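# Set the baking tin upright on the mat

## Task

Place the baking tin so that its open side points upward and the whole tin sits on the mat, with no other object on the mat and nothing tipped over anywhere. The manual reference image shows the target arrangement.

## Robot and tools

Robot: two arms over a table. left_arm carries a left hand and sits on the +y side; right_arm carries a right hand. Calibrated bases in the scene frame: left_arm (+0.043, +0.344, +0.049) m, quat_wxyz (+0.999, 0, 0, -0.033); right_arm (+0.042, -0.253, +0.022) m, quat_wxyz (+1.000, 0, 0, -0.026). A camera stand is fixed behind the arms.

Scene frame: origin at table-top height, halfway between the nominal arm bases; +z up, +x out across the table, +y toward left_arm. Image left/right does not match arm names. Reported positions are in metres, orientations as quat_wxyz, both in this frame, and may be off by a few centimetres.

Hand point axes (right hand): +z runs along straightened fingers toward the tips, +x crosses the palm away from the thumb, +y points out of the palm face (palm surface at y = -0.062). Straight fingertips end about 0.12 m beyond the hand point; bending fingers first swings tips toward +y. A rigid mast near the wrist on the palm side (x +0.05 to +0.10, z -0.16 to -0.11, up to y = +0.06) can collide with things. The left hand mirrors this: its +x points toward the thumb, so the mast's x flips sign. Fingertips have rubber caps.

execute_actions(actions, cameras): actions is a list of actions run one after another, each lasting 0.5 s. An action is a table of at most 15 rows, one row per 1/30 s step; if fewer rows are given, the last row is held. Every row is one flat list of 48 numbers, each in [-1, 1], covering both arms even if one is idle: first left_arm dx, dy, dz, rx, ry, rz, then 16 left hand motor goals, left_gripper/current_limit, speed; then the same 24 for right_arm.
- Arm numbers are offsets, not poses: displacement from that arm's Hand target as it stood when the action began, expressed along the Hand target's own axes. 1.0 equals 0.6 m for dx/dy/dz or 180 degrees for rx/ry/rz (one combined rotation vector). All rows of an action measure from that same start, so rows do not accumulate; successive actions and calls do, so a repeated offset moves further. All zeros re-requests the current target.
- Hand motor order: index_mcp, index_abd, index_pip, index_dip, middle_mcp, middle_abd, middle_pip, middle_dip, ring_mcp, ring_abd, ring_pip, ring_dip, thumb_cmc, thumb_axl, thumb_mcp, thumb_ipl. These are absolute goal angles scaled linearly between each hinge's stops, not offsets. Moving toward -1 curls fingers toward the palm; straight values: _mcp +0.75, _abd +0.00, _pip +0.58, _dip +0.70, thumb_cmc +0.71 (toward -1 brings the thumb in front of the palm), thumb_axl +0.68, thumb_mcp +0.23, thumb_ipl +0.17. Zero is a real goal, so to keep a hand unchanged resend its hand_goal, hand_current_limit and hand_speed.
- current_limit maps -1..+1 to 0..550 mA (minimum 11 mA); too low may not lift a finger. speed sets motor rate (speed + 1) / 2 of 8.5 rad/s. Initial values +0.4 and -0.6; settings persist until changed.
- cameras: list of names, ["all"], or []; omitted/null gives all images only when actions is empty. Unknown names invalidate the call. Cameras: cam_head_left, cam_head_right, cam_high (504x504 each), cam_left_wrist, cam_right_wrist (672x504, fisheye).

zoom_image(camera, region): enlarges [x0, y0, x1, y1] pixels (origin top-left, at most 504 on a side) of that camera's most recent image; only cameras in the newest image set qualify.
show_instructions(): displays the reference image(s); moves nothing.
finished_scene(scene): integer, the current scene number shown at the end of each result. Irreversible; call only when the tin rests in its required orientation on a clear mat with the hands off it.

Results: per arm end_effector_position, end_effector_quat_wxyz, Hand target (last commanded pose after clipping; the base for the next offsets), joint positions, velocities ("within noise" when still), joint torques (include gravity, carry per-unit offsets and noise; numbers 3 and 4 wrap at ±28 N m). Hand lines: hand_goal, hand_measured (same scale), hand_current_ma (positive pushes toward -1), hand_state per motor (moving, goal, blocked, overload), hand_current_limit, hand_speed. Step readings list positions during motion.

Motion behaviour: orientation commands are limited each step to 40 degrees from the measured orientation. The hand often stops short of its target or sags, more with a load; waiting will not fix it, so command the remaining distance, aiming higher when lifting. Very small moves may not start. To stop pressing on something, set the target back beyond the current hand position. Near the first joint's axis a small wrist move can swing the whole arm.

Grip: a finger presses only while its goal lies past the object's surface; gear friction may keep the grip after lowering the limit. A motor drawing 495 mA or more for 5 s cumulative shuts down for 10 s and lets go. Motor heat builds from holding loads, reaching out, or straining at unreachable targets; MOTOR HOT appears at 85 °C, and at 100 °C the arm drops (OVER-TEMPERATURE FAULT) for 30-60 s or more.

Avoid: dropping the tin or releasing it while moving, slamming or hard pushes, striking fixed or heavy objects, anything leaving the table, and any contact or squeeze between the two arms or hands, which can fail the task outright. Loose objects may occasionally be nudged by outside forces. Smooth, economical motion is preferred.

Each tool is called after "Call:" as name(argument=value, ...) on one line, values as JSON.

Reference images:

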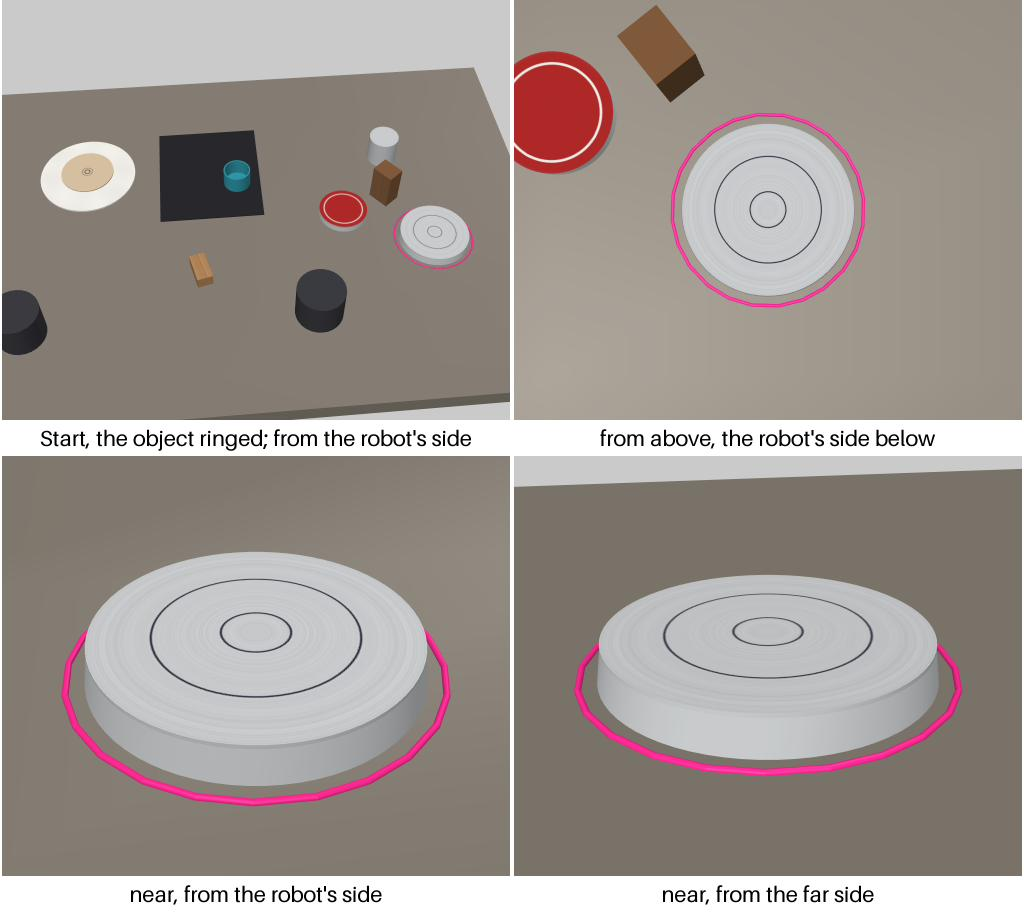

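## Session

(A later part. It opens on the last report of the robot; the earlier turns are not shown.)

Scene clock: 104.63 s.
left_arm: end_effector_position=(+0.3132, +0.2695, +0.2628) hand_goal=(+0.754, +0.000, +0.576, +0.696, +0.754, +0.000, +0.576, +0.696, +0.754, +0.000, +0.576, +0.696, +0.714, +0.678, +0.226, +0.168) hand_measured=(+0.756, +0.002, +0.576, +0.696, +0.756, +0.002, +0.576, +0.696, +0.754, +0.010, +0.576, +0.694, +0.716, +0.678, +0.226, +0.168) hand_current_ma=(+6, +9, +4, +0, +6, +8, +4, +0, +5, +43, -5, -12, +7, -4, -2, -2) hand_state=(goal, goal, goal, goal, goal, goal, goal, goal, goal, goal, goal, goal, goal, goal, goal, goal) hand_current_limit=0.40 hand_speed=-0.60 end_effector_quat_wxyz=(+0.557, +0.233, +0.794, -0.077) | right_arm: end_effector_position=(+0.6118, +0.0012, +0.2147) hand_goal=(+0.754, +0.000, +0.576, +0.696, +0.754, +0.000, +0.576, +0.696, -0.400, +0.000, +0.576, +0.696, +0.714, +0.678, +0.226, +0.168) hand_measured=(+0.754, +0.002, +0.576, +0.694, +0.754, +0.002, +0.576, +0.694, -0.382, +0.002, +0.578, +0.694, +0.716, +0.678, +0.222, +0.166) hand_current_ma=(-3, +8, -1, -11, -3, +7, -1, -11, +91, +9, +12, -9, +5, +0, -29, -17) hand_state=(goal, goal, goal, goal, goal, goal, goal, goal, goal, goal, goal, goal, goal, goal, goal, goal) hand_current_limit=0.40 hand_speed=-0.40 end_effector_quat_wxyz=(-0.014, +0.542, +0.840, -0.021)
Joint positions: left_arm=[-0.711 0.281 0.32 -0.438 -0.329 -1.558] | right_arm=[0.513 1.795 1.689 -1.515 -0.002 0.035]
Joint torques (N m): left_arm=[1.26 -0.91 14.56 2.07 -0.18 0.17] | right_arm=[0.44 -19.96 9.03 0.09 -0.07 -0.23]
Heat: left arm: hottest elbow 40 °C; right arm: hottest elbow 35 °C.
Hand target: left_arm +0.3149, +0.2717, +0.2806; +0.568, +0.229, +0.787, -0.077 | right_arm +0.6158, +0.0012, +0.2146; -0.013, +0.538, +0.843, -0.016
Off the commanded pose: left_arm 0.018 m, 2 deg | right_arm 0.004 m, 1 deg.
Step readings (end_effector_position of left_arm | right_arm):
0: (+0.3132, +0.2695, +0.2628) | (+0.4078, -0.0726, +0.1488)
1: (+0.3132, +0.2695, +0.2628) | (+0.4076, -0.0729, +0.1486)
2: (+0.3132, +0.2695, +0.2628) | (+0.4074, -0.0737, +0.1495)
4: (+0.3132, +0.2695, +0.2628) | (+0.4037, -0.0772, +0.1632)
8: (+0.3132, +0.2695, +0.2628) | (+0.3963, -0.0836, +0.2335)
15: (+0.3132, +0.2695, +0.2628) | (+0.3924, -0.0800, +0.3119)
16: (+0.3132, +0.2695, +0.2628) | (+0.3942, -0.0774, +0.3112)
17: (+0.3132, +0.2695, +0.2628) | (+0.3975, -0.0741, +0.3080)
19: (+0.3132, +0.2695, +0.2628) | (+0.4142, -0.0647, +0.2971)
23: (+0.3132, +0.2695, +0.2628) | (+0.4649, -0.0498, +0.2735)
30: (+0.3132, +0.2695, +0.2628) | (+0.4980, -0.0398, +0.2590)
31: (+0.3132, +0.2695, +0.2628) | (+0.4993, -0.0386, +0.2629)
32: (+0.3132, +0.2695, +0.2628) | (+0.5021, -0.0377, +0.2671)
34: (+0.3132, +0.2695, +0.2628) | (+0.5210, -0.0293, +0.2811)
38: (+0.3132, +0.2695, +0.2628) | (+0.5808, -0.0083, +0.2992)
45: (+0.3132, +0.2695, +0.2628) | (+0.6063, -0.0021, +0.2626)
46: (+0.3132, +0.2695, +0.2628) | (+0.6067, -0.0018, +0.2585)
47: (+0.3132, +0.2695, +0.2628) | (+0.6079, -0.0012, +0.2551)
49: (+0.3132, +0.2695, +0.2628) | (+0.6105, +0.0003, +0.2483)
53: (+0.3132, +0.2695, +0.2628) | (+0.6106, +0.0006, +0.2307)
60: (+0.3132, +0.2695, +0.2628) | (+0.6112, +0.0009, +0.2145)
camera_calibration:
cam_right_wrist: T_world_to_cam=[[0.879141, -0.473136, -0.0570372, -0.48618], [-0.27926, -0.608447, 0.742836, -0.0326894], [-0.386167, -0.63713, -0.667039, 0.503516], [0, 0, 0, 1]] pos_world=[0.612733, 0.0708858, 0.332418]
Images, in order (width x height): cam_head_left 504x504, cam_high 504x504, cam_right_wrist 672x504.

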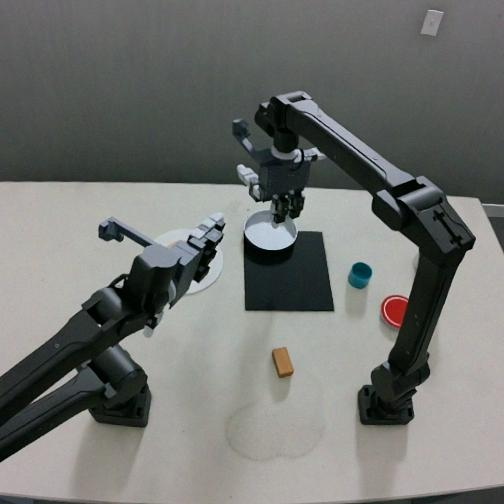

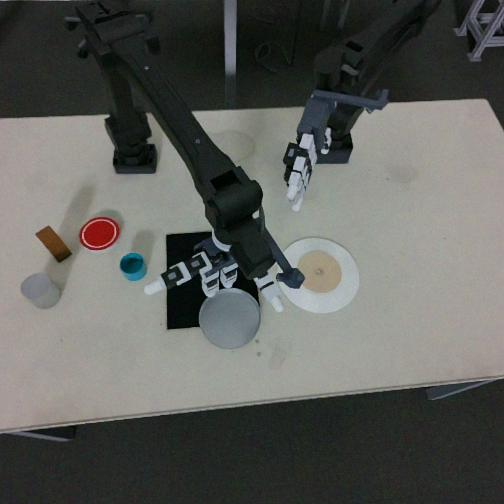

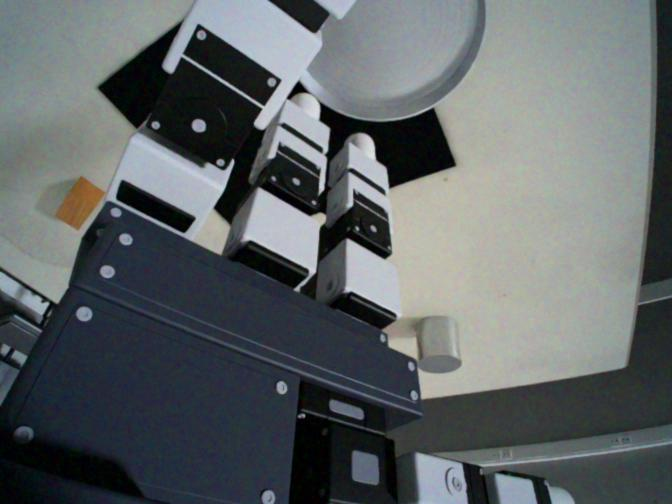

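Call:
execute_actions(actions=[[[0,0,0,0,0,0,0.754,0,0.576,0.696,0.754,0,0.576,0.696,0.754,0,0.576,0.696,0.714,0.678,0.226,0.168,0.4,-0.6,-0.01,0.012,0.06,0,0,0,0.754,0,0.576,0.696,0.754,0,0.576,0.696,-0.4,0,0.576,0.696,0.714,0.678,0.226,0.168,0.4,-0.4]],[[0,0,0,0,0,0,0.754,0,0.576,0.696,0.754,0,0.576,0.696,0.754,0,0.576,0.696,0.714,0.678,0.226,0.168,0.4,-0.6,0,0,0.06,0,0,0,0.754,0,0.576,0.696,0.754,0,0.576,0.696,-0.4,0,0.576,0.696,0.714,0.678,0.226,0.168,0.4,-0.4]]], cameras=["cam_head_left","cam_high","cam_right_wrist"])

Call:
zoom_image(camera="cam_head_left", region=[224, 170, 354, 300])

Scene clock: 106.43 s.
left_arm: end_effector_position=(+0.3132, +0.2695, +0.2628) hand_goal=(+0.754, +0.000, +0.576, +0.696, +0.754, +0.000, +0.576, +0.696, +0.754, +0.000, +0.576, +0.696, +0.714, +0.678, +0.226, +0.168) hand_measured=(+0.756, +0.002, +0.576, +0.696, +0.756, +0.002, +0.576, +0.696, +0.754, +0.010, +0.576, +0.694, +0.716, +0.678, +0.226, +0.168) hand_current_ma=(+6, +9, +4, +0, +6, +8, +4, +0, +5, +43, -5, -12, +7, -4, -2, -2) hand_state=(goal, goal, goal, goal, goal, goal, goal, goal, goal, goal, goal, goal, goal, goal, goal, goal) hand_current_limit=0.40 hand_speed=-0.60 end_effector_quat_wxyz=(+0.557, +0.233, +0.794, -0.077) | right_arm: end_effector_position=(+0.6162, +0.0014, +0.1418) hand_goal=(+0.754, +0.000, +0.576, +0.696, +0.754, +0.000, +0.576, +0.696, -0.400, +0.000, +0.576, +0.696, +0.714, +0.678, +0.226, +0.168) hand_measured=(+0.754, +0.002, +0.576, +0.694, +0.754, +0.002, +0.576, +0.694, -0.382, +0.002, +0.578, +0.694, +0.716, +0.678, +0.222, +0.166) hand_current_ma=(-4, +8, -1, -11, -4, +7, -1, -11, +91, +9, +12, -9, +5, +0, -29, -17) hand_state=(goal, goal, goal, goal, goal, goal, goal, goal, goal, goal, goal, goal, goal, goal, goal, goal) hand_current_limit=0.40 hand_speed=-0.40 end_effector_quat_wxyz=(-0.014, +0.539, +0.842, -0.021)
Joint positions: left_arm=[-0.711 0.281 0.32 -0.438 -0.329 -1.558] | right_arm=[0.509 1.843 1.564 -1.342 -0.002 0.025]
Joint torques (N m): left_arm=[1.44 -0.67 14.43 1.69 -0.15 0.17] | right_arm=[-0.09 -20.25 8.76 0.18 -0.05 -0.23]
Heat: left arm: hottest elbow 40 °C; right arm: hottest elbow 35 °C.
Hand target: left_arm +0.3149, +0.2717, +0.2806; +0.568, +0.229, +0.787, -0.077 | right_arm +0.6220, -0.0024, +0.1421; -0.013, +0.538, +0.843, -0.017
Off the commanded pose: left_arm 0.018 m, 2 deg | right_arm 0.007 m, 1 deg.
Step readings (end_effector_position of left_arm | right_arm):
0: (+0.3132, +0.2695, +0.2628) | (+0.6118, +0.0012, +0.2147)
1: (+0.3132, +0.2695, +0.2628) | (+0.6119, +0.0012, +0.2145)
2: (+0.3132, +0.2695, +0.2628) | (+0.6126, +0.0017, +0.2133)
4: (+0.3132, +0.2695, +0.2628) | (+0.6150, +0.0028, +0.2090)
8: (+0.3132, +0.2695, +0.2628) | (+0.6155, +0.0015, +0.1924)
15: (+0.3132, +0.2695, +0.2628) | (+0.6172, +0.0018, +0.1769)
16: (+0.3132, +0.2695, +0.2628) | (+0.6173, +0.0019, +0.1767)
17: (+0.3132, +0.2695, +0.2628) | (+0.6179, +0.0022, +0.1752)
19: (+0.3132, +0.2695, +0.2628) | (+0.6197, +0.0031, +0.1702)
23: (+0.3132, +0.2695, +0.2628) | (+0.6155, +0.0011, +0.1523)
30: (+0.3132, +0.2695, +0.2628) | (+0.6158, +0.0012, +0.1417)
camera_calibration:
cam_right_wrist: T_world_to_cam=[[0.881912, -0.467795, -0.0582939, -0.49563], [-0.274377, -0.609915, 0.743452, 0.0197343], [-0.383338, -0.639665, -0.666244, 0.454764], [0, 0, 0, 1]] pos_world=[0.616845, 0.0710795, 0.25942]
Images, in order (width x height): cam_head_left 504x504, cam_high 504x504, cam_right_wrist 672x504.

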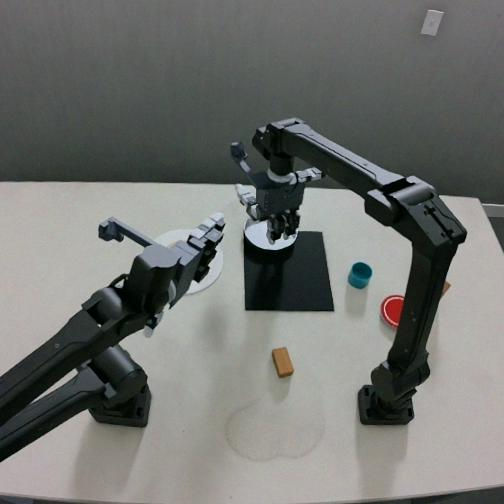

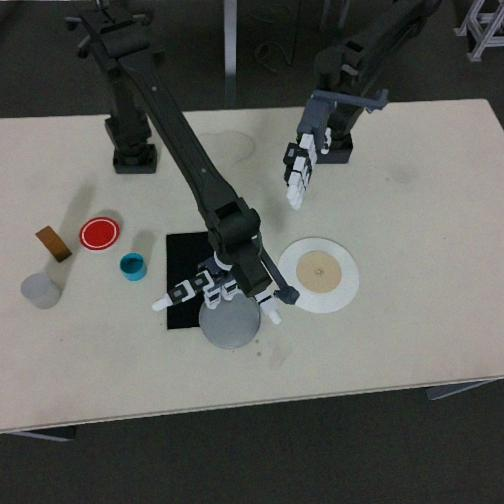

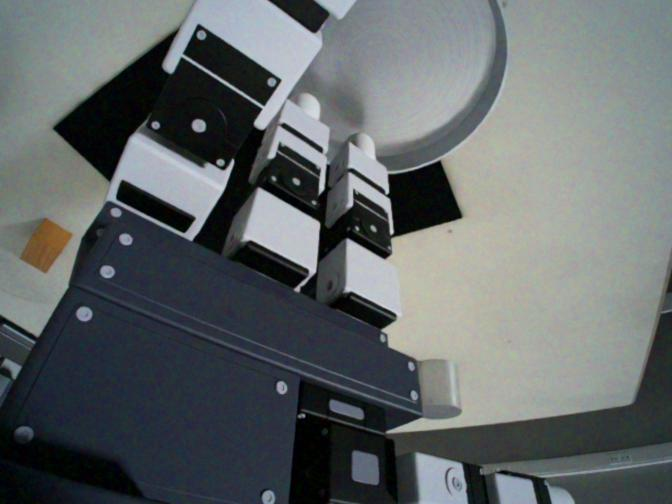

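Scaled by 3.877 from the camera's 504x504 image, which has a finer 720x720 frame.

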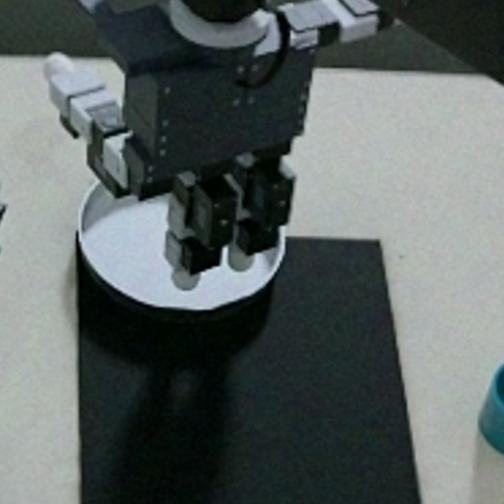

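Call:
execute_actions(actions=[[[0,0,0,0,0,0,0.754,0,0.576,0.696,0.754,0,0.576,0.696,0.754,0,0.576,0.696,0.714,0.678,0.226,0.168,0.4,-0.6,0,-0.01,0.013,0,0,0,0.754,0,0.576,0.696,0.754,0,0.576,0.696,-0.4,0,0.576,0.696,0.714,0.678,0.226,0.168,0.4,-0.4]],[[0,0,0,0,0,0,0.754,0,0.576,0.696,0.754,0,0.576,0.696,0.754,0,0.576,0.696,0.714,0.678,0.226,0.168,0.4,-0.6,0.005,-0.055,0,0,0,0,0.754,0,0.576,0.696,0.754,0,0.576,0.696,-0.4,0,0.576,0.696,0.714,0.678,0.226,0.168,0.4,-0.4]],[[0,0,0,0,0,0,0.754,0,0.576,0.696,0.754,0,0.576,0.696,0.754,0,0.576,0.696,0.714,0.678,0.226,0.168,0.4,-0.6,0.005,-0.055,0,0,0,0,0.754,0,0.576,0.696,0.754,0,0.576,0.696,-0.4,0,0.576,0.696,0.714,0.678,0.226,0.168,0.4,-0.4]],[[0,0,0,0,0,0,0.754,0,0.576,0.696,0.754,0,0.576,0.696,0.754,0,0.576,0.696,0.714,0.678,0.226,0.168,0.4,-0.6,0.005,-0.055,0,0,0,0,0.754,0,0.576,0.696,0.754,0,0.576,0.696,-0.4,0,0.576,0.696,0.714,0.678,0.226,0.168,0.4,-0.4]],[[0,0,0,0,0,0,0.754,0,0.576,0.696,0.754,0,0.576,0.696,0.754,0,0.576,0.696,0.714,0.678,0.226,0.168,0.4,-0.6,0.005,-0.04,0,0,0,0,0.754,0,0.576,0.696,0.754,0,0.576,0.696,-0.4,0,0.576,0.696,0.714,0.678,0.226,0.168,0.4,-0.4]]], cameras=["cam_head_left","cam_high","cam_right_wrist"])

Call:
zoom_image(camera="cam_head_left", region=[224, 200, 354, 330])

Scene clock: 109.97 s.
left_arm: end_effector_position=(+0.3132, +0.2695, +0.2628) hand_goal=(+0.754, +0.000, +0.576, +0.696, +0.754, +0.000, +0.576, +0.696, +0.754, +0.000, +0.576, +0.696, +0.714, +0.678, +0.226, +0.168) hand_measured=(+0.756, +0.002, +0.576, +0.696, +0.756, +0.002, +0.576, +0.696, +0.754, +0.010, +0.576, +0.694, +0.716, +0.678, +0.226, +0.168) hand_current_ma=(+6, +9, +4, +0, +6, +8, +4, +0, +5, +43, -5, -12, +7, -4, -2, -2) hand_state=(goal, goal, goal, goal, goal, goal, goal, goal, goal, goal, goal, goal, goal, goal, goal, goal) hand_current_limit=0.40 hand_speed=-0.60 end_effector_quat_wxyz=(+0.557, +0.233, +0.794, -0.077) | right_arm: end_effector_position=(+0.5012, -0.0510, +0.1299) hand_goal=(+0.754, +0.000, +0.576, +0.696, +0.754, +0.000, +0.576, +0.696, -0.400, +0.000, +0.576, +0.696, +0.714, +0.678, +0.226, +0.168) hand_measured=(+0.748, -0.004, +0.572, +0.694, +0.750, -0.002, +0.574, +0.694, -0.382, +0.002, +0.578, +0.694, +0.714, +0.678, +0.222, +0.166) hand_current_ma=(-24, -13, -17, -13, -19, -6, -10, -11, +90, +9, +12, -9, -1, +0, -29, -17) hand_state=(goal, goal, goal, goal, goal, goal, goal, goal, goal, goal, goal, goal, goal, goal, goal, goal) hand_current_limit=0.40 hand_speed=-0.40 end_effector_quat_wxyz=(-0.019, +0.537, +0.843, -0.027)
Joint positions: left_arm=[-0.711 0.281 0.32 -0.438 -0.329 -1.558] | right_arm=[0.515 1.551 1.148 -1.234 -0.005 0.026]
Joint torques (N m): left_arm=[1.08 -0.5 14.63 1.85 -0.12 0.21] | right_arm=[2.14 -16.62 7.91 -0.01 -0.02 0.12]
Heat: left arm: hottest elbow 40 °C; right arm: hottest elbow 35 °C.
Hand target: left_arm +0.3149, +0.2717, +0.2806; +0.568, +0.229, +0.787, -0.077 | right_arm +0.4998, -0.0459, +0.1397; -0.013, +0.538, +0.843, -0.017
Off the commanded pose: left_arm 0.018 m, 2 deg | right_arm 0.011 m, 1 deg.
Step readings (end_effector_position of left_arm | right_arm):
0: (+0.3132, +0.2695, +0.2628) | (+0.6162, +0.0014, +0.1418)
1: (+0.3132, +0.2695, +0.2628) | (+0.6163, +0.0015, +0.1418)
2: (+0.3132, +0.2695, +0.2628) | (+0.6163, +0.0015, +0.1412)
4: (+0.3132, +0.2695, +0.2628) | (+0.6160, +0.0013, +0.1386)
8: (+0.3132, +0.2695, +0.2628) | (+0.6117, -0.0008, +0.1309)
15: (+0.3132, +0.2695, +0.2628) | (+0.6110, -0.0011, +0.1291)
16: (+0.3132, +0.2695, +0.2628) | (+0.6108, -0.0013, +0.1286)
17: (+0.3132, +0.2695, +0.2628) | (+0.6093, -0.0020, +0.1268)
19: (+0.3132, +0.2695, +0.2628) | (+0.6046, -0.0042, +0.1288)
23: (+0.3132, +0.2695, +0.2628) | (+0.5873, -0.0126, +0.1276)
30: (+0.3132, +0.2695, +0.2628) | (+0.5837, -0.0143, +0.1273)
31: (+0.3132, +0.2695, +0.2628) | (+0.5833, -0.0146, +0.1268)
32: (+0.3132, +0.2695, +0.2628) | (+0.5817, -0.0153, +0.1263)
34: (+0.3132, +0.2695, +0.2628) | (+0.5758, -0.0183, +0.1282)
38: (+0.3132, +0.2695, +0.2628) | (+0.5569, -0.0274, +0.1269)
45: (+0.3132, +0.2695, +0.2628) | (+0.5531, -0.0293, +0.1264)
46: (+0.3132, +0.2695, +0.2628) | (+0.5528, -0.0294, +0.1261)
47: (+0.3132, +0.2695, +0.2628) | (+0.5512, -0.0302, +0.1253)
49: (+0.3132, +0.2695, +0.2628) | (+0.5455, -0.0330, +0.1272)
53: (+0.3132, +0.2695, +0.2628) | (+0.5269, -0.0420, +0.1268)
60: (+0.3132, +0.2695, +0.2628) | (+0.5233, -0.0438, +0.1271)
61: (+0.3132, +0.2695, +0.2628) | (+0.5231, -0.0439, +0.1270)
62: (+0.3132, +0.2695, +0.2628) | (+0.5217, -0.0446, +0.1260)
64: (+0.3132, +0.2695, +0.2628) | (+0.5171, -0.0460, +0.1262)
68: (+0.3132, +0.2695, +0.2628) | (+0.5039, -0.0504, +0.1284)
75: (+0.3132, +0.2695, +0.2628) | (+0.5012, -0.0509, +0.1299)
camera_calibration:
cam_right_wrist: T_world_to_cam=[[0.883597, -0.463109, -0.0691858, -0.418666], [-0.26032, -0.608655, 0.749515, -0.042718], [-0.389218, -0.644259, -0.658362, 0.371057], [0, 0, 0, 1]] pos_world=[0.503234, 0.019168, 0.247342]
Images, in order (width x height): cam_head_left 504x504, cam_high 504x504, cam_right_wrist 672x504.

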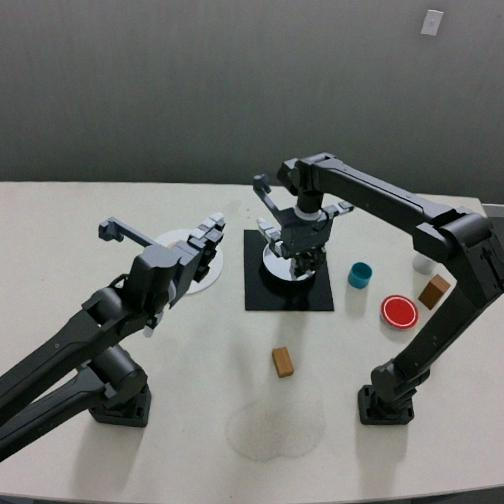

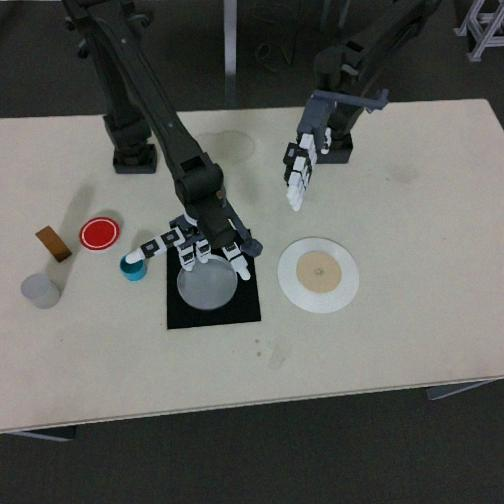

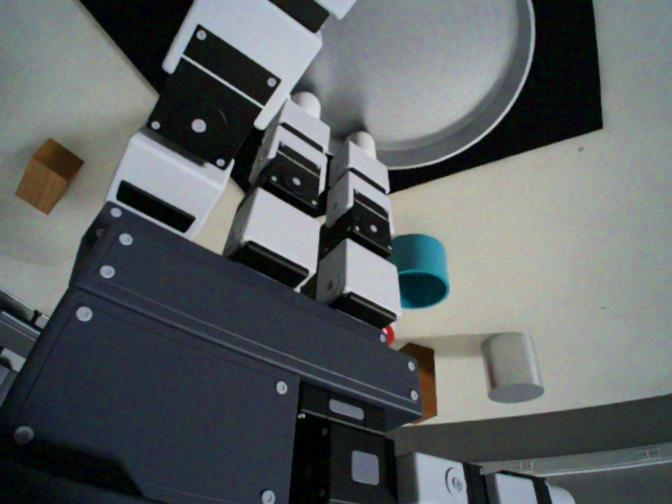

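Scaled by 3.877 from the camera's 504x504 image, which has a finer 720x720 frame.

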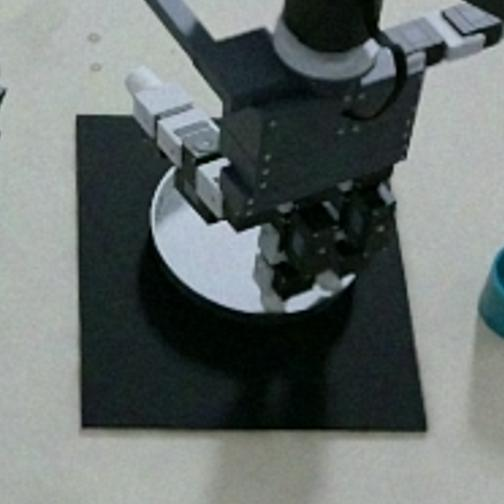

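Call:
execute_actions(actions=[[[0,0,0,0,0,0,0.754,0,0.576,0.696,0.754,0,0.576,0.696,0.754,0,0.576,0.696,0.714,0.678,0.226,0.168,0.4,-0.6,0,0.02,-0.015,0,0,0,0.754,0,0.576,0.696,0.754,0,0.576,0.696,-0.4,0,0.576,0.696,0.714,0.678,0.226,0.168,0.4,-0.4]],[[0,0,0,0,0,0,0.754,0,0.576,0.696,0.754,0,0.576,0.696,0.754,0,0.576,0.696,0.714,0.678,0.226,0.168,0.4,-0.6,0,0,-0.2,0,0,0,0.754,0,0.576,0.696,0.754,0,0.576,0.696,-0.4,0,0.576,0.696,0.714,0.678,0.226,0.168,0.4,-0.4]],[[0,0,0,0,0,0,0.754,0,0.576,0.696,0.754,0,0.576,0.696,0.754,0,0.576,0.696,0.714,0.678,0.226,0.168,0.4,-0.6,-0.15,-0.2,-0.1,0,0,0,0.754,0,0.576,0.696,0.754,0,0.576,0.696,-0.4,0,0.576,0.696,0.714,0.678,0.226,0.168,0.4,-0.4]]], cameras=["cam_head_left","cam_high"])

Scene clock: 112.60 s.
left_arm: end_effector_position=(+0.3132, +0.2695, +0.2628) hand_goal=(+0.754, +0.000, +0.576, +0.696, +0.754, +0.000, +0.576, +0.696, +0.754, +0.000, +0.576, +0.696, +0.714, +0.678, +0.226, +0.168) hand_measured=(+0.756, +0.002, +0.576, +0.696, +0.756, +0.002, +0.576, +0.696, +0.754, +0.010, +0.576, +0.694, +0.716, +0.678, +0.226, +0.168) hand_current_ma=(+6, +9, +4, +0, +6, +8, +4, +0, +5, +43, -5, -12, +7, -4, -2, -2) hand_state=(goal, goal, goal, goal, goal, goal, goal, goal, goal, goal, goal, goal, goal, goal, goal, goal) hand_current_limit=0.40 hand_speed=-0.60 end_effector_quat_wxyz=(+0.557, +0.233, +0.794, -0.077) | right_arm: end_effector_position=(+0.4461, -0.1672, +0.3340) hand_goal=(+0.754, +0.000, +0.576, +0.696, +0.754, +0.000, +0.576, +0.696, -0.400, +0.000, +0.576, +0.696, +0.714, +0.678, +0.226, +0.168) hand_measured=(+0.752, -0.002, +0.572, +0.694, +0.752, -0.002, +0.574, +0.694, -0.382, +0.002, +0.578, +0.694, +0.712, +0.678, +0.222, +0.166) hand_current_ma=(-13, -9, -14, -12, -13, -5, -10, -11, +90, +6, +12, -9, -5, +0, -29, -17) hand_state=(goal, goal, goal, goal, goal, goal, goal, goal, goal, goal, goal, goal, goal, goal, goal, goal) hand_current_limit=0.40 hand_speed=-0.40 end_effector_quat_wxyz=(+0.014, +0.541, +0.841, +0.009)
Joint positions: left_arm=[-0.711 0.281 0.32 -0.438 -0.329 -1.558] | right_arm=[0.279 1.177 1.309 -1.671 0.008 -0.202]
Joint torques (N m): left_arm=[1.55 -0.56 14.56 1.98 -0.15 0.19] | right_arm=[-0.21 -8.59 9.14 -0.12 -0.11 -0.23]
Heat: left arm: hottest elbow 41 °C; right arm: hottest elbow 35 °C.
Hand target: left_arm +0.3149, +0.2717, +0.2806; +0.568, +0.229, +0.787, -0.077 | right_arm +0.4473, -0.1704, +0.3327; -0.013, +0.538, +0.843, -0.017
Off the commanded pose: left_arm 0.018 m, 2 deg | right_arm 0.003 m, 4 deg.
joint sent to its limit (right arm) — joint 4 (wrist pitch), lower limit. The joint targets are off in orientation, not in position.
Step readings (end_effector_position of left_arm | right_arm):
0: (+0.3132, +0.2695, +0.2628) | (+0.5012, -0.0510, +0.1299)
1: (+0.3132, +0.2695, +0.2628) | (+0.5012, -0.0510, +0.1299)
2: (+0.3132, +0.2695, +0.2628) | (+0.5012, -0.0510, +0.1299)
4: (+0.3132, +0.2695, +0.2628) | (+0.5006, -0.0513, +0.1298)
8: (+0.3132, +0.2695, +0.2628) | (+0.4989, -0.0521, +0.1293)
15: (+0.3132, +0.2695, +0.2628) | (+0.4981, -0.0525, +0.1290)
16: (+0.3132, +0.2695, +0.2628) | (+0.4978, -0.0526, +0.1296)
17: (+0.3132, +0.2695, +0.2628) | (+0.4962, -0.0534, +0.1323)
19: (+0.3132, +0.2695, +0.2628) | (+0.4930, -0.0551, +0.1460)
23: (+0.3132, +0.2695, +0.2628) | (+0.5008, -0.0511, +0.2007)
30: (+0.3132, +0.2695, +0.2628) | (+0.5089, -0.0471, +0.2608)
31: (+0.3132, +0.2695, +0.2628) | (+0.5079, -0.0476, +0.2609)
32: (+0.3132, +0.2695, +0.2628) | (+0.5058, -0.0524, +0.2609)
34: (+0.3132, +0.2695, +0.2628) | (+0.4946, -0.0686, +0.2605)
38: (+0.3132, +0.2695, +0.2628) | (+0.4692, -0.1305, +0.2822)
45: (+0.3132, +0.2695, +0.2628) | (+0.4472, -0.1711, +0.3421)
Images, in order (width x height): cam_head_left 504x504, cam_high 504x504.

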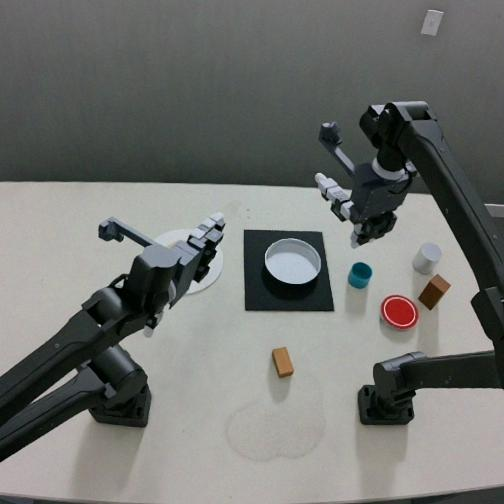

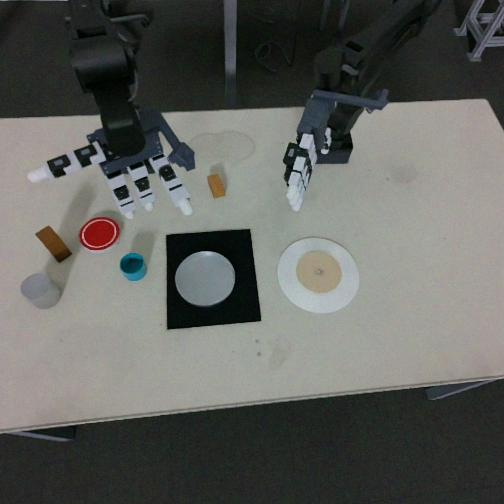

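Done: the tin is opening-up and wholly on the mat.

Call:
finished_scene(scene=1)

The scene is finished: the task was done.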